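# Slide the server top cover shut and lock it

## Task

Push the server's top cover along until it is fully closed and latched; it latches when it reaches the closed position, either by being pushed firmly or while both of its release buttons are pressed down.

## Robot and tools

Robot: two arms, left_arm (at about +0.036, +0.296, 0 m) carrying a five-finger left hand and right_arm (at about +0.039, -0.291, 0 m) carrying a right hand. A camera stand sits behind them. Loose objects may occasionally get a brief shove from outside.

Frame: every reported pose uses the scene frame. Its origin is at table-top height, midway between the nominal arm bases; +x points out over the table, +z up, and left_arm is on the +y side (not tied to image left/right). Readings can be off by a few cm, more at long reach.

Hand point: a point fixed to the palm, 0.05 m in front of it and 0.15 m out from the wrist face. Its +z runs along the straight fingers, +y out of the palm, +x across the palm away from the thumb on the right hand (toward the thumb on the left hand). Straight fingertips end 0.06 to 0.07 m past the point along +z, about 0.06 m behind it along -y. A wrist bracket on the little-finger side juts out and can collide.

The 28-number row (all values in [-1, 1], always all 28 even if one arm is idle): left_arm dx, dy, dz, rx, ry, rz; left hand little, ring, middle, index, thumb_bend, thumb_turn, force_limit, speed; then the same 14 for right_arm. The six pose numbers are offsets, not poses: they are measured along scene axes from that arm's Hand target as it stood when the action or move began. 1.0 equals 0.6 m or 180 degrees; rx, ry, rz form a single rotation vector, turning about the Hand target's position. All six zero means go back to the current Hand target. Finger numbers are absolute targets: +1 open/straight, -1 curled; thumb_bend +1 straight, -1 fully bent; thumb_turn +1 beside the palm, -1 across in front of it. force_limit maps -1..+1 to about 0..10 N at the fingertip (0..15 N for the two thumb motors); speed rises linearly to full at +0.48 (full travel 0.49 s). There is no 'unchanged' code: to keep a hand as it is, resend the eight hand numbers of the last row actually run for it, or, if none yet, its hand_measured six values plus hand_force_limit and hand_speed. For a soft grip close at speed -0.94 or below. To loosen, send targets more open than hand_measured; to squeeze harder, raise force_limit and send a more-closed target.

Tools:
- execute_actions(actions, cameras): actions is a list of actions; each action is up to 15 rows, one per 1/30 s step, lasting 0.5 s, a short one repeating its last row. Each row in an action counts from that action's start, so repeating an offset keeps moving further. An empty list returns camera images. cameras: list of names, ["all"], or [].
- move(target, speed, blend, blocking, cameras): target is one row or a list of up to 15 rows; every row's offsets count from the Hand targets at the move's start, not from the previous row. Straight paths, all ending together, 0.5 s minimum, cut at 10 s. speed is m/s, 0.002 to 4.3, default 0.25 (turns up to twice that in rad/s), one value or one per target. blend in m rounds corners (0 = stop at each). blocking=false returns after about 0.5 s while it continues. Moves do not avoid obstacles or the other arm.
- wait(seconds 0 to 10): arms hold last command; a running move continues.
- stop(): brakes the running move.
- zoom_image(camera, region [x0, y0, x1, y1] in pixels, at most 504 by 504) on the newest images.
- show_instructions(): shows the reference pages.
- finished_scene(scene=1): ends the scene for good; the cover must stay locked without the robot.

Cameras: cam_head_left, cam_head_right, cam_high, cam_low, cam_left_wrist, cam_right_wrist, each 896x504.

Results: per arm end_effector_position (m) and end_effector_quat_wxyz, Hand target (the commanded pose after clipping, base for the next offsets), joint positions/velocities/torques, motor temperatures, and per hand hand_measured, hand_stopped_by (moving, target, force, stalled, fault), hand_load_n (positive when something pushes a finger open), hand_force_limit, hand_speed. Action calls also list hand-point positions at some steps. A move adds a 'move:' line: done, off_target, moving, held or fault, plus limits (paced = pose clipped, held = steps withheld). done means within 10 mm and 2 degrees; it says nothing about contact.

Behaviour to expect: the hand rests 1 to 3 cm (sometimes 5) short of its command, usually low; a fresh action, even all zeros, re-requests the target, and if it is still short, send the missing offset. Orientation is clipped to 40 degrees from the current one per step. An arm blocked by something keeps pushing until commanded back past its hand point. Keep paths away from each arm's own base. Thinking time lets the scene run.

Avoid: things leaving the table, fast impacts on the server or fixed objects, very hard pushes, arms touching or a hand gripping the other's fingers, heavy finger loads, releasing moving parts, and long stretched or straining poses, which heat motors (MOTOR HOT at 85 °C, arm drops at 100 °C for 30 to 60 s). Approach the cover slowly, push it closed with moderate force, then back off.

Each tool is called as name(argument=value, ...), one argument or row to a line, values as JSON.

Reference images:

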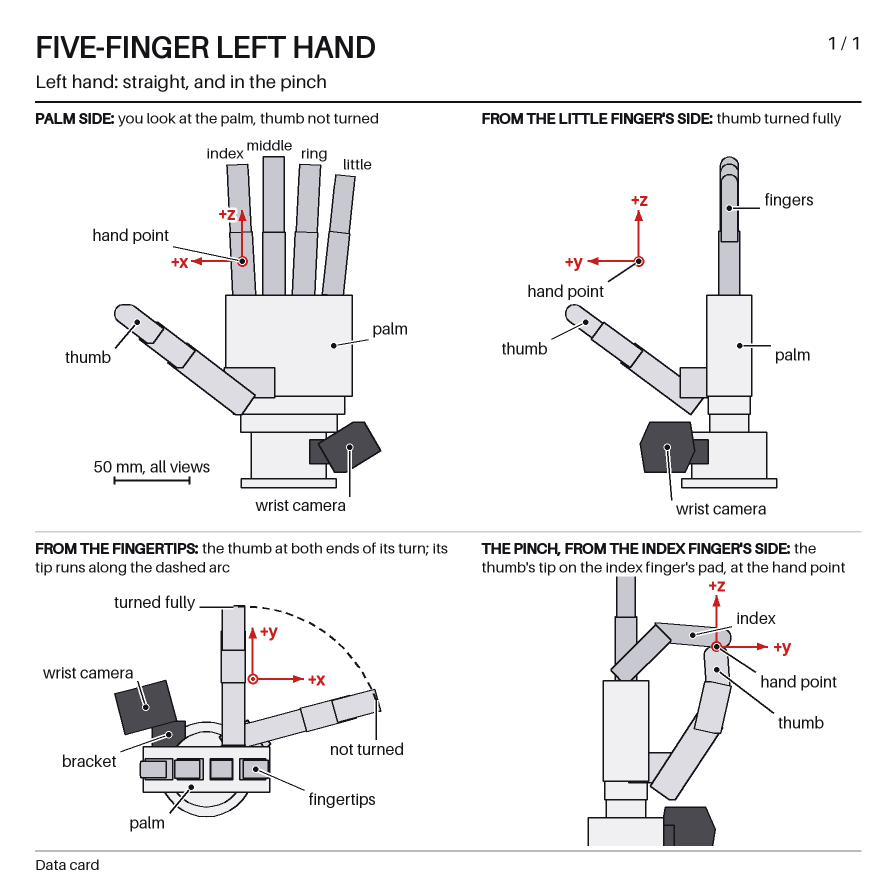

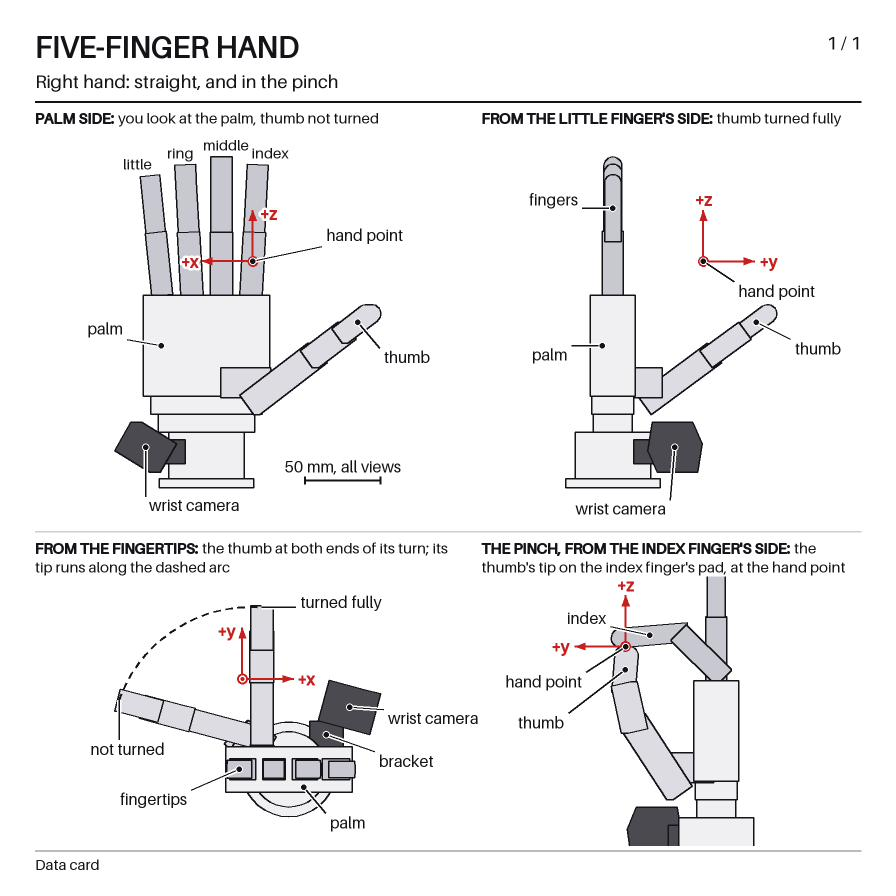

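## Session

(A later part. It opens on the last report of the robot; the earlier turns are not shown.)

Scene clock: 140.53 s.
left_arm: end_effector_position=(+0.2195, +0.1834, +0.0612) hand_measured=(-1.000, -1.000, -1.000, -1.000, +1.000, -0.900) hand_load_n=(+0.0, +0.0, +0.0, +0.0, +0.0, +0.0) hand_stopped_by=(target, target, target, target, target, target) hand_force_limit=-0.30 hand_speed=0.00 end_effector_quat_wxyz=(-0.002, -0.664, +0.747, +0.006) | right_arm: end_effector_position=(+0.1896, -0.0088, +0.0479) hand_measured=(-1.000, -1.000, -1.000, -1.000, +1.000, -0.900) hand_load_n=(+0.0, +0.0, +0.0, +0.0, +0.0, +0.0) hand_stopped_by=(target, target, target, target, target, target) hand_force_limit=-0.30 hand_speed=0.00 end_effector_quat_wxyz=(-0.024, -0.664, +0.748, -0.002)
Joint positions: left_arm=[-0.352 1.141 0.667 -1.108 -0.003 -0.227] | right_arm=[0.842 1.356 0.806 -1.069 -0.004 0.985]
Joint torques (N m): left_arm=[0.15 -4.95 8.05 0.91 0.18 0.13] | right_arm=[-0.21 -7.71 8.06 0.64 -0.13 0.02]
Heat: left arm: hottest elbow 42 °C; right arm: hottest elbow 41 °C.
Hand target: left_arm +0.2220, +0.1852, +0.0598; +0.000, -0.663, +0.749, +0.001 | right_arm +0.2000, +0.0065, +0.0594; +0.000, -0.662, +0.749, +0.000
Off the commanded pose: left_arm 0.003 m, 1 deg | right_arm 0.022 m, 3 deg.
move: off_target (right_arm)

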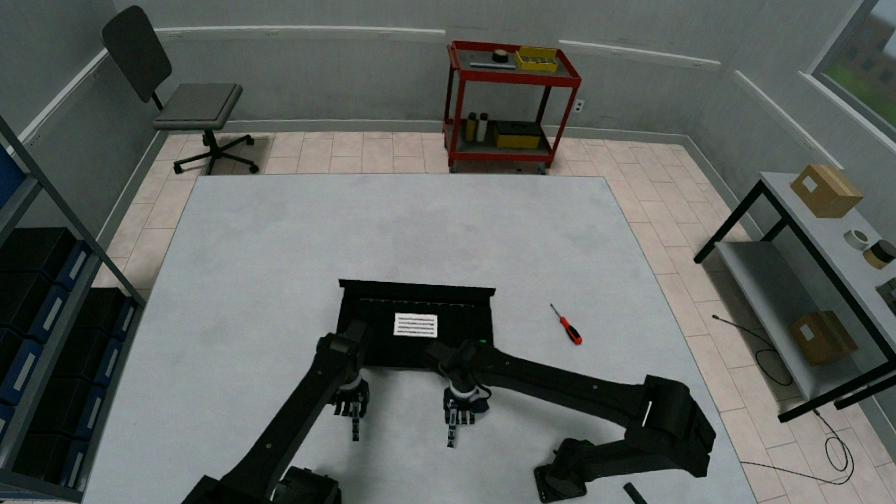

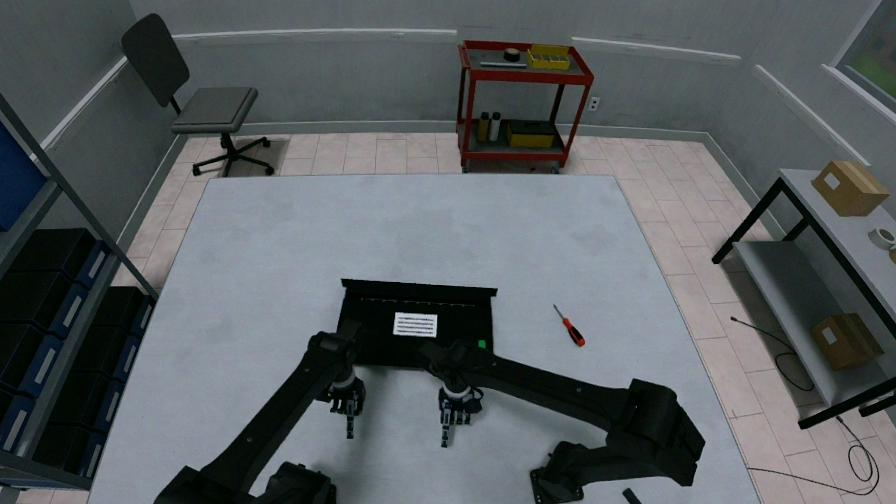

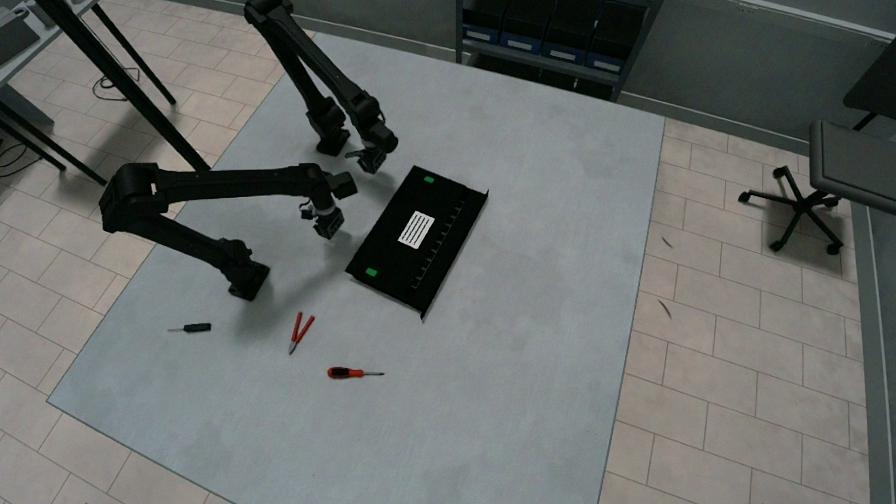

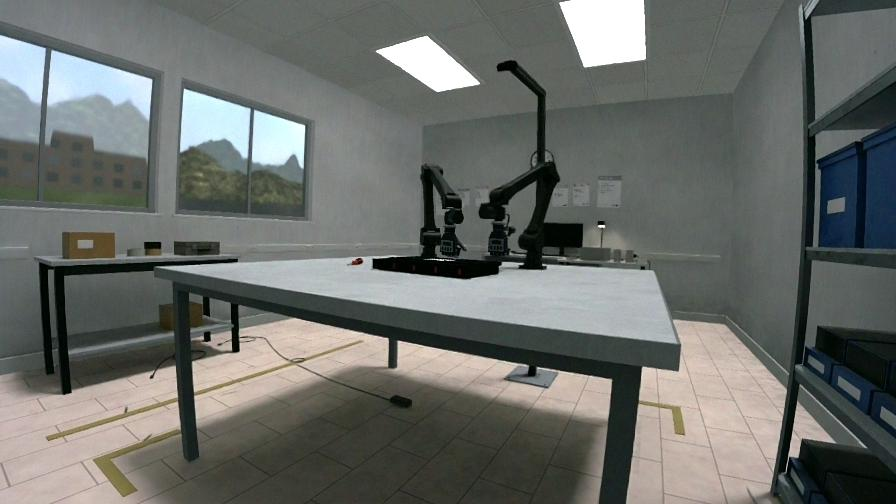

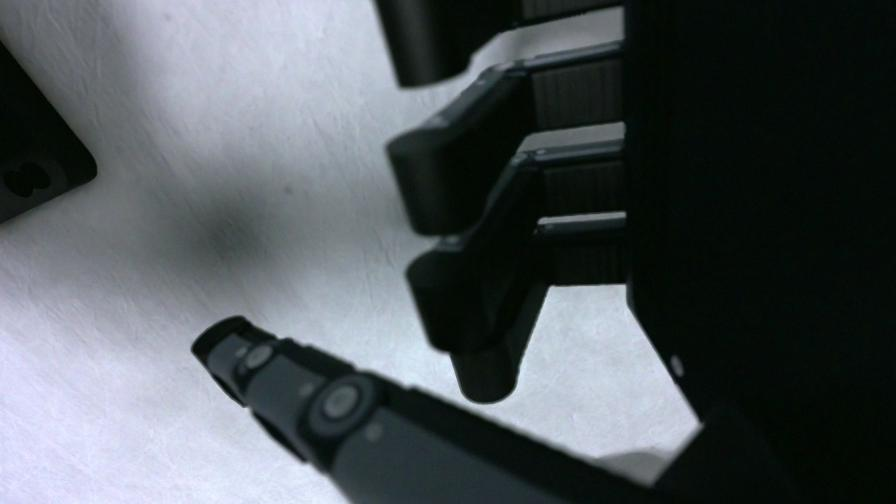

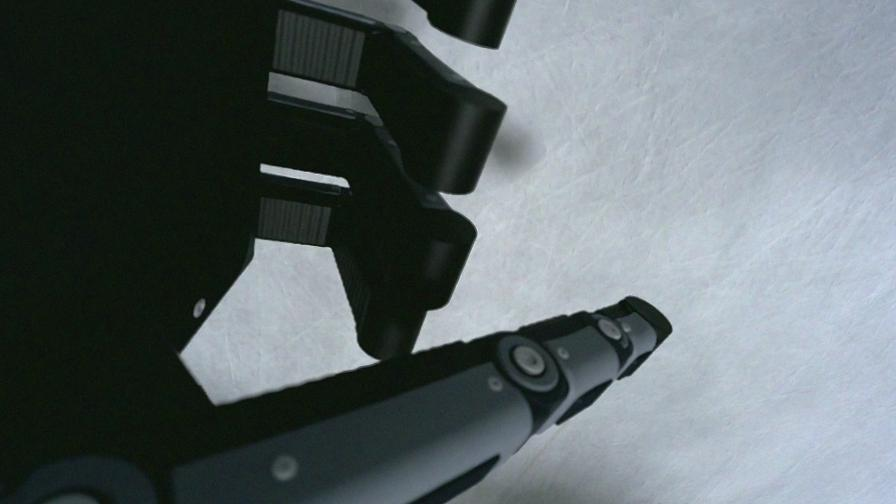

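move(
  target=[
    [0.0,0.0,-0.075,0,0,0, -1,-1,-1,-1,1,-0.9,-0.3,0, 0.0167,0.02,-0.05,0,0,0, -1,-1,-1,-1,1,-0.9,-0.3,0],
  ],
  speed=0.15,
  cameras=["cam_low","cam_high","cam_head_left"],
)

zoom_image(
  camera="cam_low",
  region=[370, 200, 560, 290],
)

zoom_image(
  camera="cam_high",
  region=[300, 120, 440, 300],
)

Scene clock: 151.97 s.
left_arm: end_effector_position=(+0.2202, +0.1832, +0.0171) hand_measured=(-1.000, -1.000, -1.000, -1.000, +1.000, -0.900) hand_load_n=(+0.5, +0.0, +0.0, +0.0, +0.0, +0.0) hand_stopped_by=(target, target, target, target, target, target) hand_force_limit=-0.30 hand_speed=0.00 end_effector_quat_wxyz=(+0.000, -0.664, +0.748, +0.003) | right_arm: end_effector_position=(+0.2013, +0.0047, +0.0245) hand_measured=(-1.000, -1.000, -1.000, -1.000, +1.000, -0.900) hand_load_n=(+0.0, +0.5, +0.0, +0.0, +0.0, +0.0) hand_stopped_by=(target, target, target, target, target, target) hand_force_limit=-0.30 hand_speed=0.00 end_effector_quat_wxyz=(-0.014, -0.664, +0.748, +0.000)
Joint positions: left_arm=[-0.352 1.22 0.592 -0.948 -0.003 -0.227] | right_arm=[0.842 1.429 0.806 -0.976 -0.003 0.986]
Joint torques (N m): left_arm=[0.09 -4.89 7.31 0.9 0.19 0.16] | right_arm=[-0.32 -6.77 7.62 0.68 -0.14 0.05]
Motor temperatures (°C): left_arm=[32 27 39 27 24 24] | right_arm=[29 25 39 29 26 26]
Heat: left arm: hottest elbow 39 °C; right arm: hottest elbow 39 °C.
Hand target: left_arm +0.2219, +0.1852, +0.0147; +0.000, -0.663, +0.749, +0.001 | right_arm +0.2100, +0.0185, +0.0294; +0.000, -0.662, +0.749, +0.000
Off the commanded pose: left_arm 0.004 m, 0 deg | right_arm 0.017 m, 2 deg.
move: off_target (right_arm)
Images, in order (width x height): cam_head_left 896x504, cam_high 896x504, cam_low 896x504.

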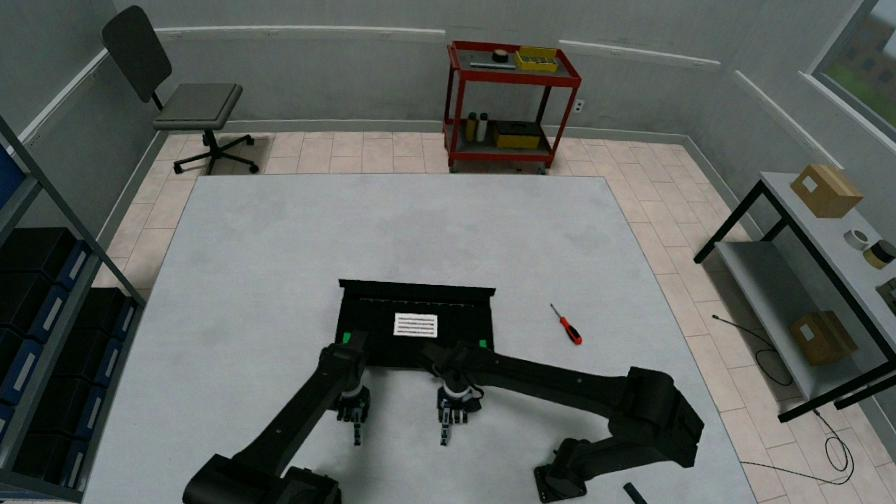

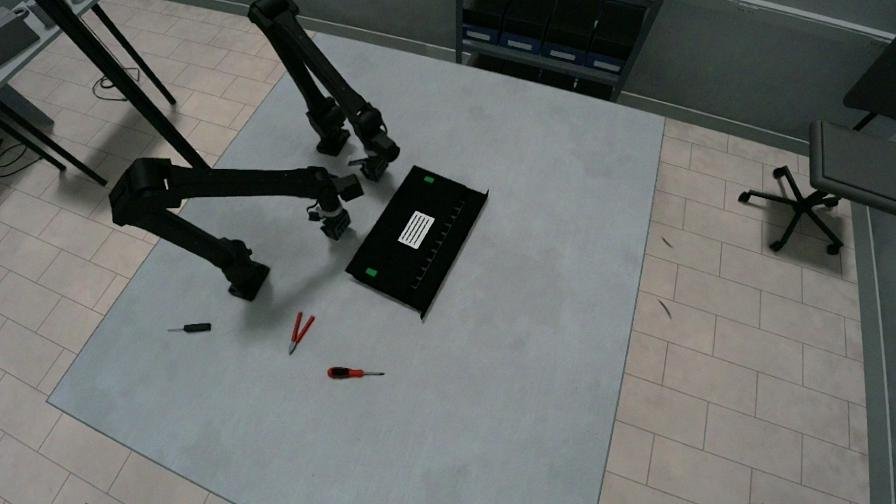

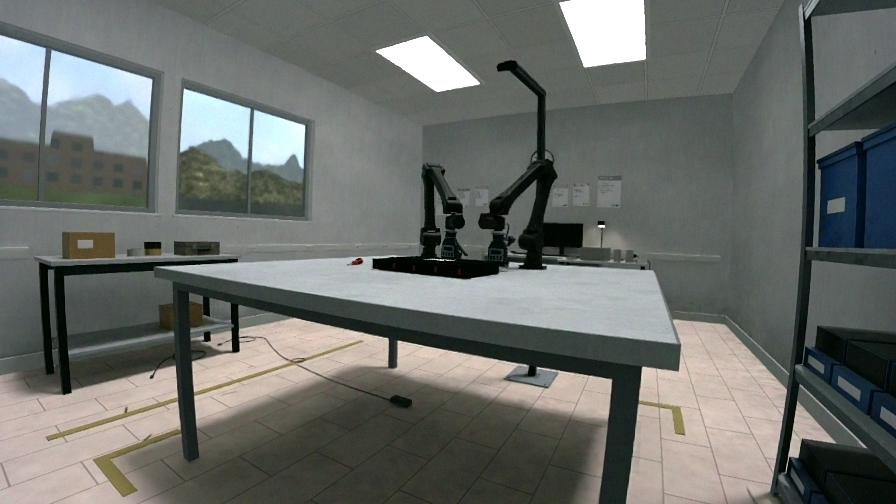

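Scaled by 2.653 from the camera's 896x504 image, which has a finer 1280x720 frame.

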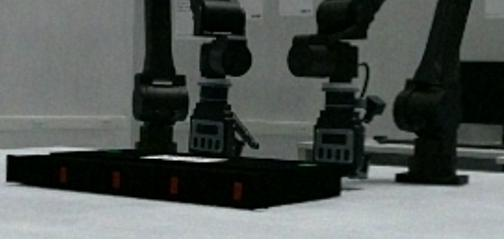

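Scaled by 2.800 from the camera's 896x504 image, which has a finer 1280x720 frame.

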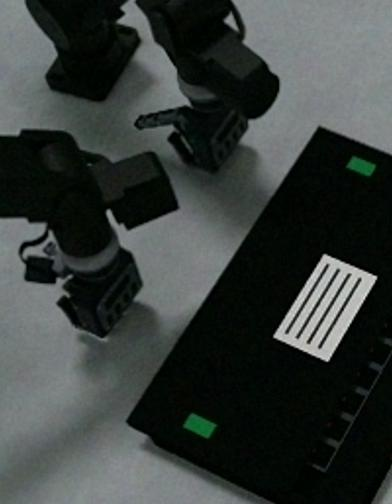

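move(
  target=[
    [0.0,0.0,-0.025,0,0,0, -1,-1,-1,-1,1,-0.9,-0.3,0, 0.0,0.0,-0.035,0,0,0, -1,-1,-1,-1,1,-0.9,-0.3,0],
  ],
  speed=0.1,
  cameras=["cam_low","cam_high","cam_left_wrist","cam_right_wrist"],
)

zoom_image(
  camera="cam_low",
  region=[410, 220, 530, 280],
)

zoom_image(
  camera="cam_high",
  region=[310, 130, 400, 260],
)

Scene clock: 158.57 s.
left_arm: end_effector_position=(+0.2219, +0.1825, +0.0035) hand_measured=(-1.000, -1.000, -1.000, -1.000, +1.000, -0.900) hand_load_n=(+0.0, +0.0, +0.0, +0.0, +0.0, +0.0) hand_stopped_by=(target, target, target, target, target, target) hand_force_limit=-0.30 hand_speed=0.00 end_effector_quat_wxyz=(+0.001, -0.664, +0.748, +0.000) | right_arm: end_effector_position=(+0.2101, +0.0151, +0.0129) hand_measured=(-1.000, -1.000, -1.000, -1.000, +1.000, -0.900) hand_load_n=(+0.0, +0.0, +0.5, +0.0, +0.0, +0.0) hand_stopped_by=(target, target, target, target, target, target) hand_force_limit=-0.30 hand_speed=0.00 end_effector_quat_wxyz=(+0.001, -0.663, +0.748, +0.002)
Joint positions: left_arm=[-0.352 1.251 0.573 -0.892 -0.003 -0.227] | right_arm=[0.842 1.463 0.806 -0.911 -0.003 0.986]
Joint torques (N m): left_arm=[0.15 -4.72 6.87 1.03 0.18 0.17] | right_arm=[-0.21 -6.59 5.81 0.81 -0.15 0.03]
Heat: left arm: hottest elbow 39 °C; right arm: hottest elbow 38 °C.
Hand target: left_arm +0.2220, +0.1852, -0.0002; +0.000, -0.663, +0.749, +0.001 | right_arm +0.2100, +0.0185, +0.0083; +0.000, -0.662, +0.749, +0.000
Off the commanded pose: left_arm 0.005 m, 0 deg | right_arm 0.006 m, 0 deg.
move: done
Images, in order (width x height): cam_high 896x504, cam_low 896x504, cam_left_wrist 896x504, cam_right_wrist 896x504.

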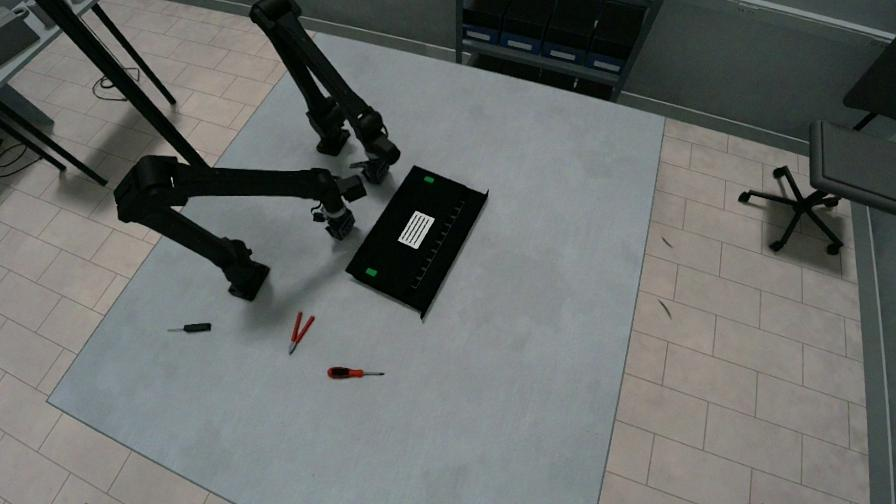

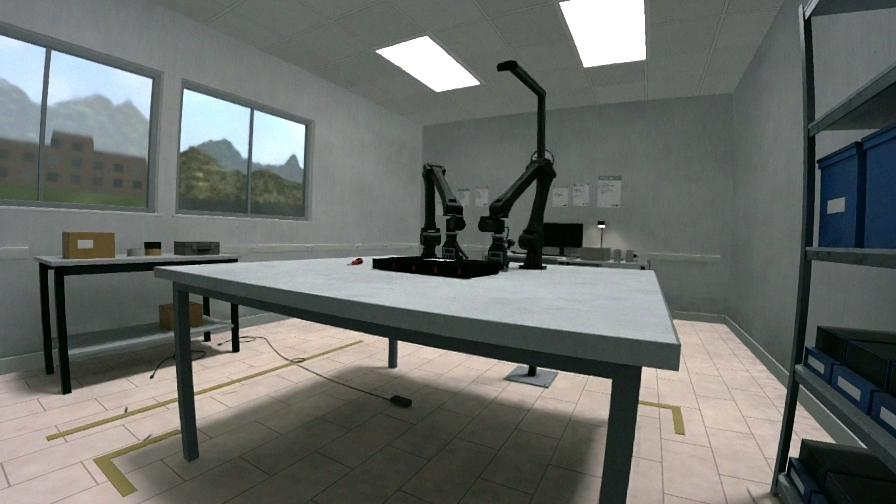

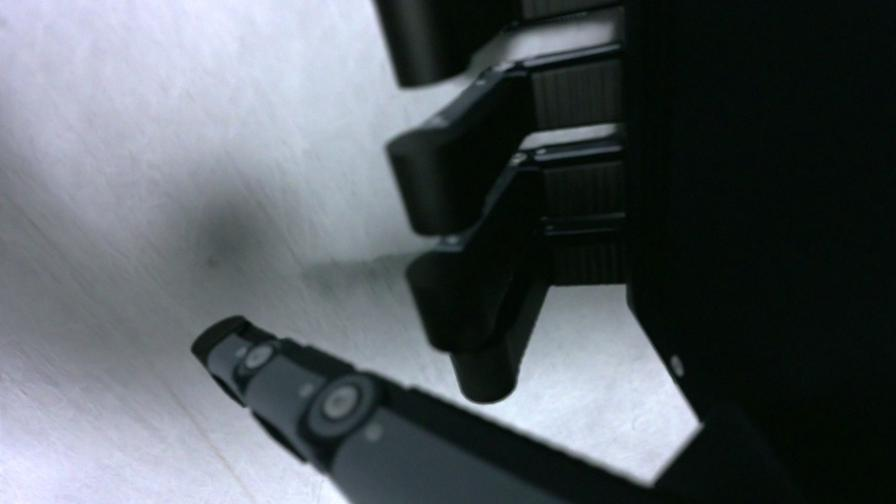

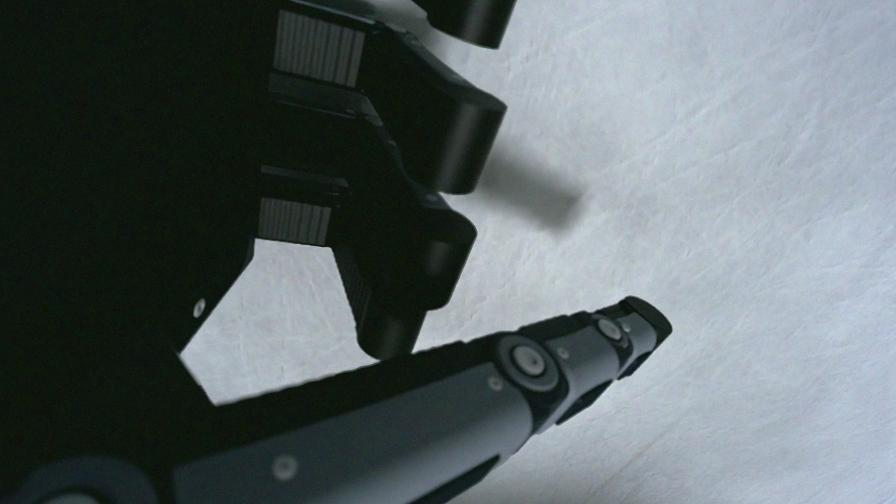

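Scaled by 4.200 from the camera's 896x504 image, which has a finer 1280x720 frame.

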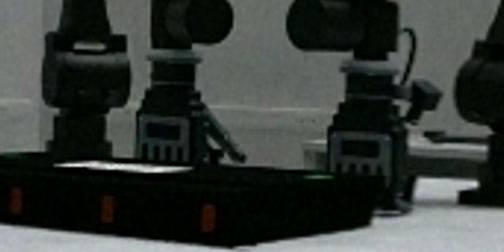

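Scaled by 3.877 from the camera's 896x504 image, which has a finer 1280x720 frame.

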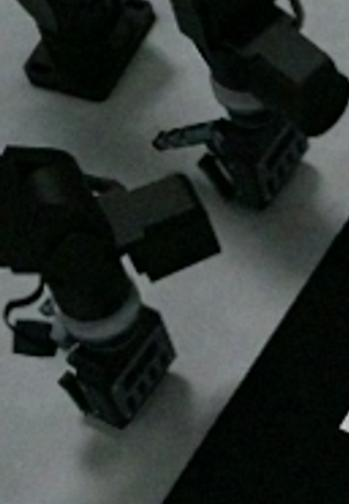

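move(
  target=[
    [0.1075,-0.013,0,0,0,0, -1,-1,-1,-1,1,-0.9,-0.3,0, 0.1075,-0.013,-0.012,0,0,0, -1,-1,-1,-1,1,-0.9,-0.3,0],
  ],
  speed=0.1,
  cameras=["cam_low","cam_high","cam_head_left"],
)

zoom_image(
  camera="cam_low",
  region=[360, 220, 540, 280],
)

zoom_image(
  camera="cam_high",
  region=[310, 130, 500, 330],
)

zoom_image(
  camera="cam_head_left",
  region=[320, 270, 500, 430],
)

Scene clock: 166.60 s.
left_arm: end_effector_position=(+0.2726, +0.1777, +0.0018) hand_measured=(-1.000, -1.000, -1.000, -1.000, +1.000, -0.900) hand_load_n=(-1.5, +0.0, +0.0, +0.0, +0.0, +0.0) hand_stopped_by=(target, target, target, target, target, target) hand_force_limit=-0.30 hand_speed=0.00 end_effector_quat_wxyz=(-0.004, -0.665, +0.747, +0.009) | right_arm: end_effector_position=(+0.2609, +0.0047, +0.0041) hand_measured=(-1.000, -1.000, -1.000, -1.000, +1.000, -0.900) hand_load_n=(+0.0, +0.0, +0.0, -1.0, +0.0, +0.0) hand_stopped_by=(target, target, target, target, target, target) hand_force_limit=-0.30 hand_speed=0.00 end_effector_quat_wxyz=(-0.005, -0.662, +0.750, +0.002)
Joint positions: left_arm=[-0.312 1.409 0.708 -0.889 -0.003 -0.189] | right_arm=[0.721 1.554 0.879 -0.907 -0.003 0.871]
Joint torques (N m): left_arm=[0.5 -5.89 8.91 1.1 0.15 0.21] | right_arm=[-2.08 -6.95 7.49 0.83 -0.08 -0.14]
Heat: left arm: hottest elbow 37 °C; right arm: hottest elbow 37 °C.
Hand target: left_arm +0.2864, +0.1774, -0.0003; +0.000, -0.663, +0.749, +0.001 | right_arm +0.2745, +0.0107, +0.0012; +0.000, -0.662, +0.749, +0.000
Off the commanded pose: left_arm 0.014 m, 1 deg | right_arm 0.015 m, 1 deg.
move: off_target (left_arm, right_arm)
Images, in order (width x height): cam_head_left 896x504, cam_high 896x504, cam_low 896x504.

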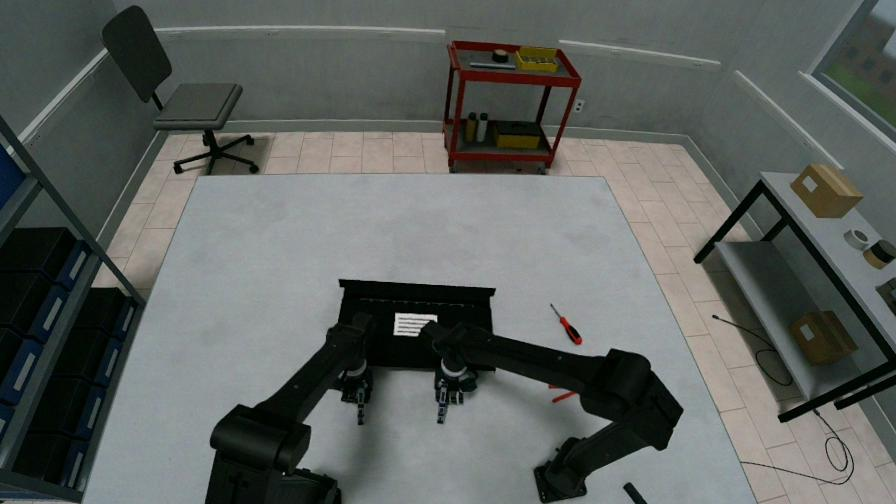

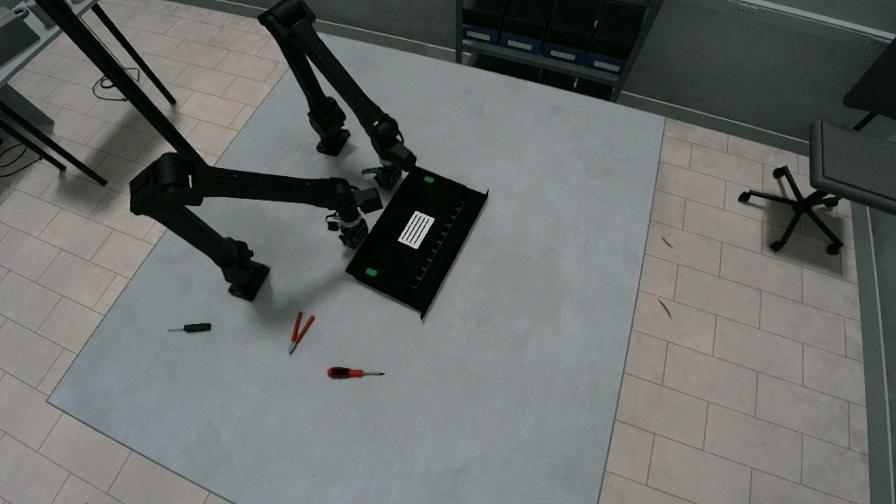

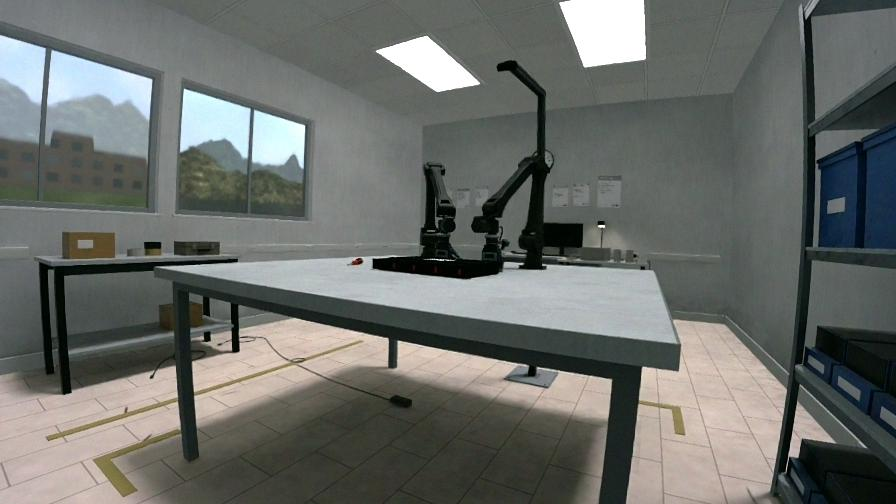

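Scaled by 2.800 from the camera's 896x504 image, which has a finer 1280x720 frame.

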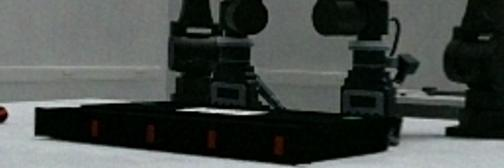

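Scaled by 2.520 from the camera's 896x504 image, which has a finer 1280x720 frame.

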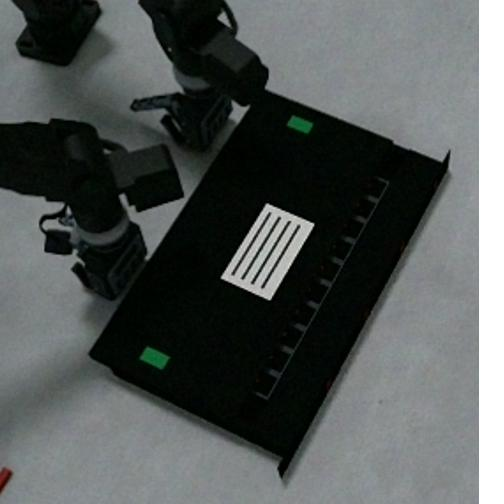

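Scaled by 2.800 from the camera's 896x504 image, which has a finer 1280x720 frame.

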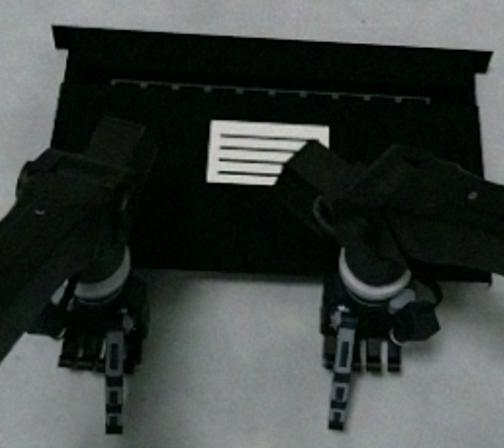

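move(
  target=[
    [0.033,-0.002,0,0,0,0, -1,-1,-1,-1,1,-0.9,-0.3,0, 0.033,-0.002,0,0,0,0, -1,-1,-1,-1,1,-0.9,-0.3,0],
  ],
  speed=0.08,
  cameras=["cam_low","cam_high","cam_head_left"],
)

zoom_image(
  camera="cam_high",
  region=[310, 130, 500, 330],
)

zoom_image(
  camera="cam_head_left",
  region=[320, 270, 500, 430],
)

Scene clock: 173.57 s.
left_arm: end_effector_position=(+0.2917, +0.1761, +0.0017) hand_measured=(-1.000, -1.000, -1.000, -1.000, +1.000, -0.900) hand_load_n=(-1.5, -0.5, +0.0, +0.0, +0.0, +0.0) hand_stopped_by=(target, target, target, target, target, target) hand_force_limit=-0.30 hand_speed=0.00 end_effector_quat_wxyz=(-0.003, -0.665, +0.747, +0.008) | right_arm: end_effector_position=(+0.2803, +0.0053, +0.0040) hand_measured=(-1.000, -1.000, -1.000, -1.000, +1.000, -0.900) hand_load_n=(+0.0, +0.0, +0.0, -1.0, +0.0, +0.0) hand_stopped_by=(target, target, target, target, target, target) hand_force_limit=-0.30 hand_speed=0.00 end_effector_quat_wxyz=(-0.001, -0.663, +0.748, +0.002)
Joint positions: left_arm=[-0.299 1.454 0.756 -0.889 -0.003 -0.175] | right_arm=[0.689 1.584 0.917 -0.906 -0.004 0.834]
Joint torques (N m): left_arm=[0.38 -6.36 9.26 1.02 0.15 0.19] | right_arm=[-2.61 -7.41 7.61 0.43 -0.08 -0.15]
Heat: left arm: hottest elbow 37 °C; right arm: hottest elbow 37 °C.
Hand target: left_arm +0.3063, +0.1762, -0.0003; +0.000, -0.663, +0.749, +0.001 | right_arm +0.2943, +0.0096, +0.0011; +0.000, -0.662, +0.749, +0.000
Off the commanded pose: left_arm 0.015 m, 1 deg | right_arm 0.015 m, 0 deg.
move: off_target (left_arm, right_arm)
Images, in order (width x height): cam_head_left 896x504, cam_high 896x504, cam_low 896x504.

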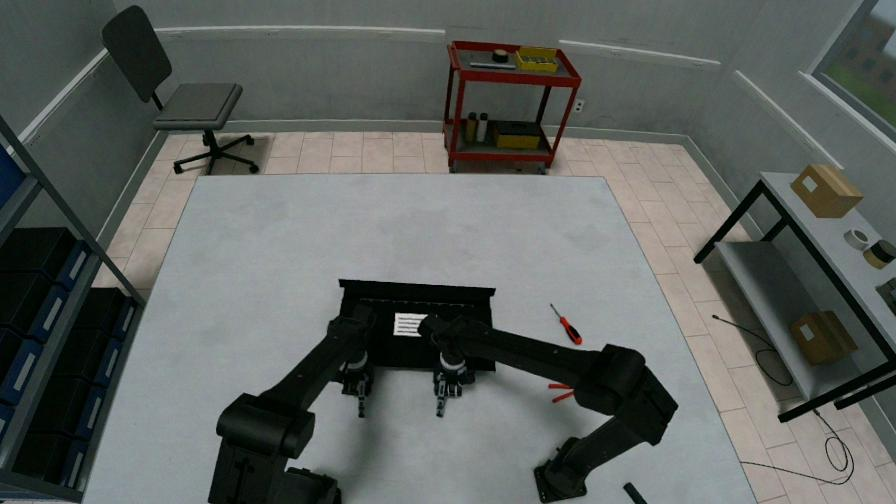

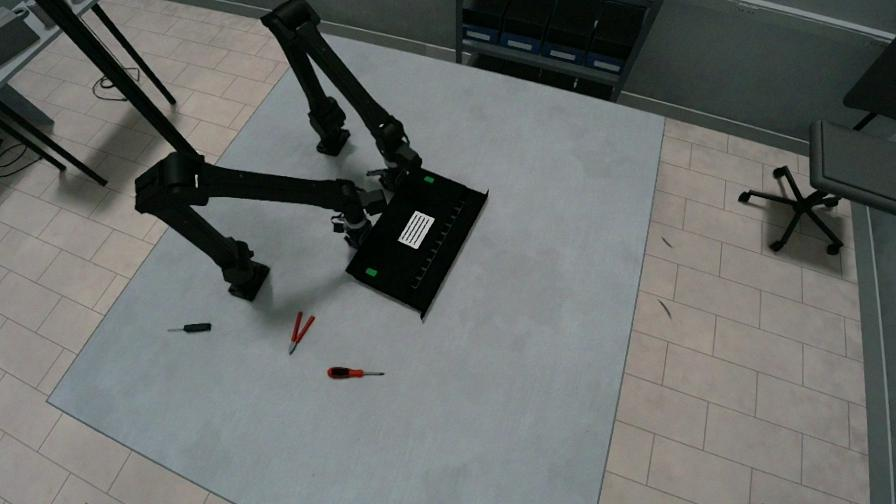

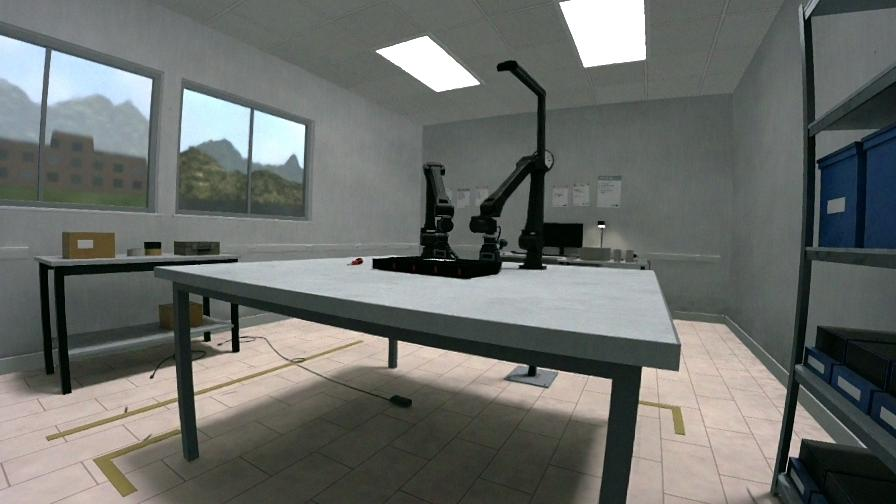

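Scaled by 2.520 from the camera's 896x504 image, which has a finer 1280x720 frame.

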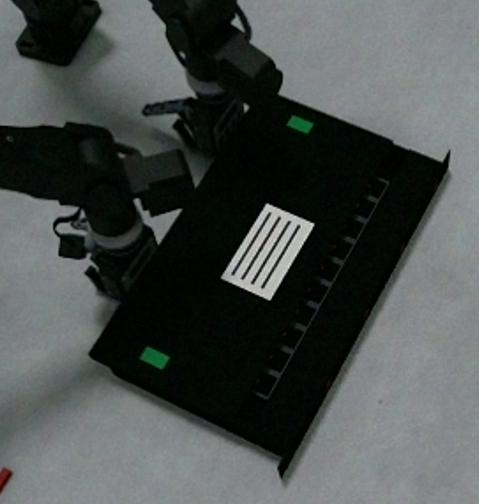

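Scaled by 2.800 from the camera's 896x504 image, which has a finer 1280x720 frame.

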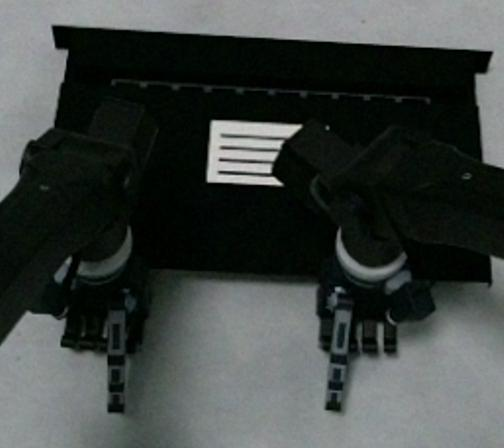

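move(
  target=[
    [0.04,-0.004,0,0,0,0, -1,-1,-1,-1,1,-0.9,-0.3,0, 0.04,-0.004,0,0,0,0, -1,-1,-1,-1,1,-0.9,-0.3,0],
  ],
  speed=0.08,
  cameras=["cam_high","cam_head_left"],
)

zoom_image(
  camera="cam_high",
  region=[310, 130, 500, 330],
)

zoom_image(
  camera="cam_head_left",
  region=[320, 270, 500, 430],
)

Scene clock: 178.37 s.
left_arm: end_effector_position=(+0.3172, +0.1730, +0.0015) hand_measured=(-1.000, -1.000, -1.000, -1.000, +1.000, -0.900) hand_load_n=(-1.5, +0.0, +0.0, +0.0, +0.0, +0.0) hand_stopped_by=(target, target, target, target, target, target) hand_force_limit=-0.30 hand_speed=0.00 end_effector_quat_wxyz=(-0.001, -0.666, +0.746, +0.005) | right_arm: end_effector_position=(+0.2961, +0.0036, +0.0044) hand_measured=(-1.000, -1.000, -1.000, -1.000, +1.000, -0.900) hand_load_n=(+0.5, +0.0, +0.0, -1.0, +0.0, +0.0) hand_stopped_by=(target, target, target, target, target, target) hand_force_limit=-0.30 hand_speed=0.00 end_effector_quat_wxyz=(-0.006, -0.669, +0.743, +0.006)
Joint positions: left_arm=[-0.287 1.51 0.82 -0.889 -0.003 -0.165] | right_arm=[0.657 1.617 0.958 -0.923 -0.012 0.787]
Joint torques (N m): left_arm=[0.62 -7.06 9.51 0.8 0.16 0.21] | right_arm=[-3.14 -7.36 8.39 0.58 0.19 -0.08]
Heat: left arm: hottest elbow 37 °C; right arm: hottest elbow 37 °C.
Hand target: left_arm +0.3303, +0.1739, -0.0003; +0.000, -0.663, +0.749, +0.001 | right_arm +0.3183, +0.0071, +0.0012; +0.000, -0.662, +0.749, +0.000
Off the commanded pose: left_arm 0.013 m, 1 deg | right_arm 0.023 m, 1 deg.
move: off_target (left_arm, right_arm)
Images, in order (width x height): cam_head_left 896x504, cam_high 896x504.

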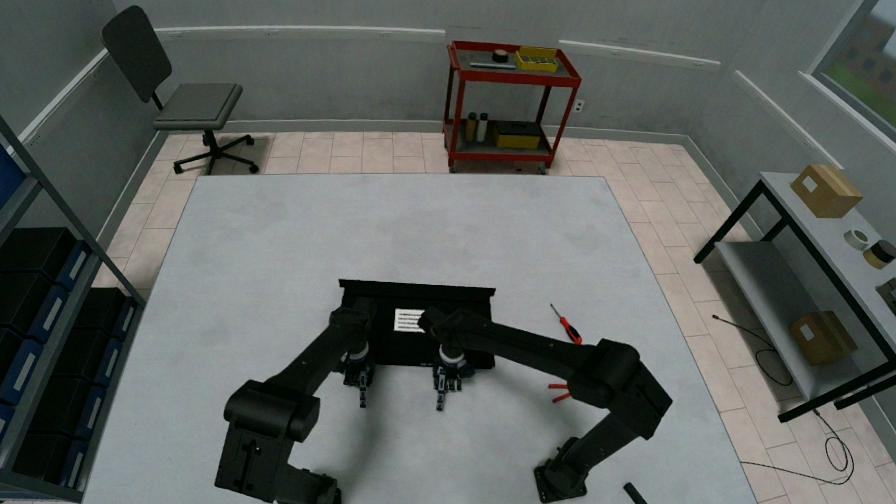

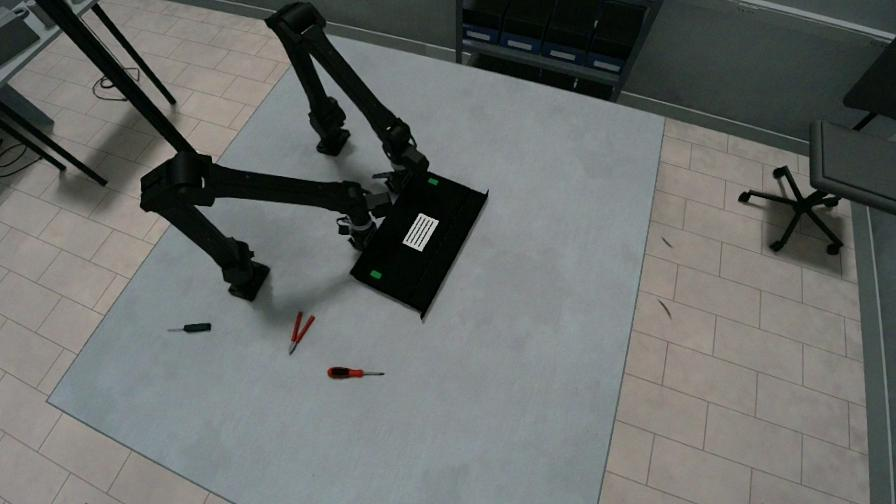

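Scaled by 2.520 from the camera's 896x504 image, which has a finer 1280x720 frame.

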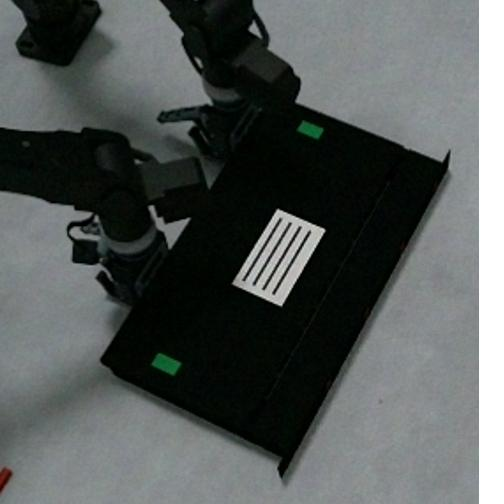

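Scaled by 2.800 from the camera's 896x504 image, which has a finer 1280x720 frame.

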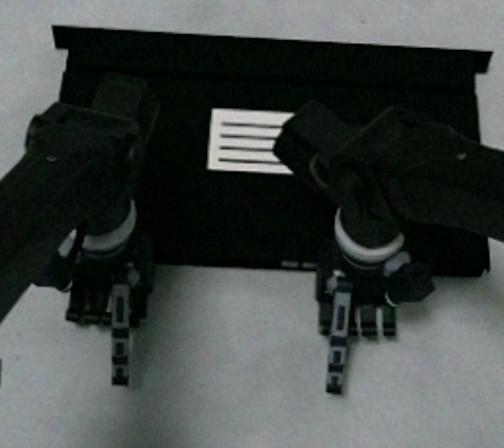

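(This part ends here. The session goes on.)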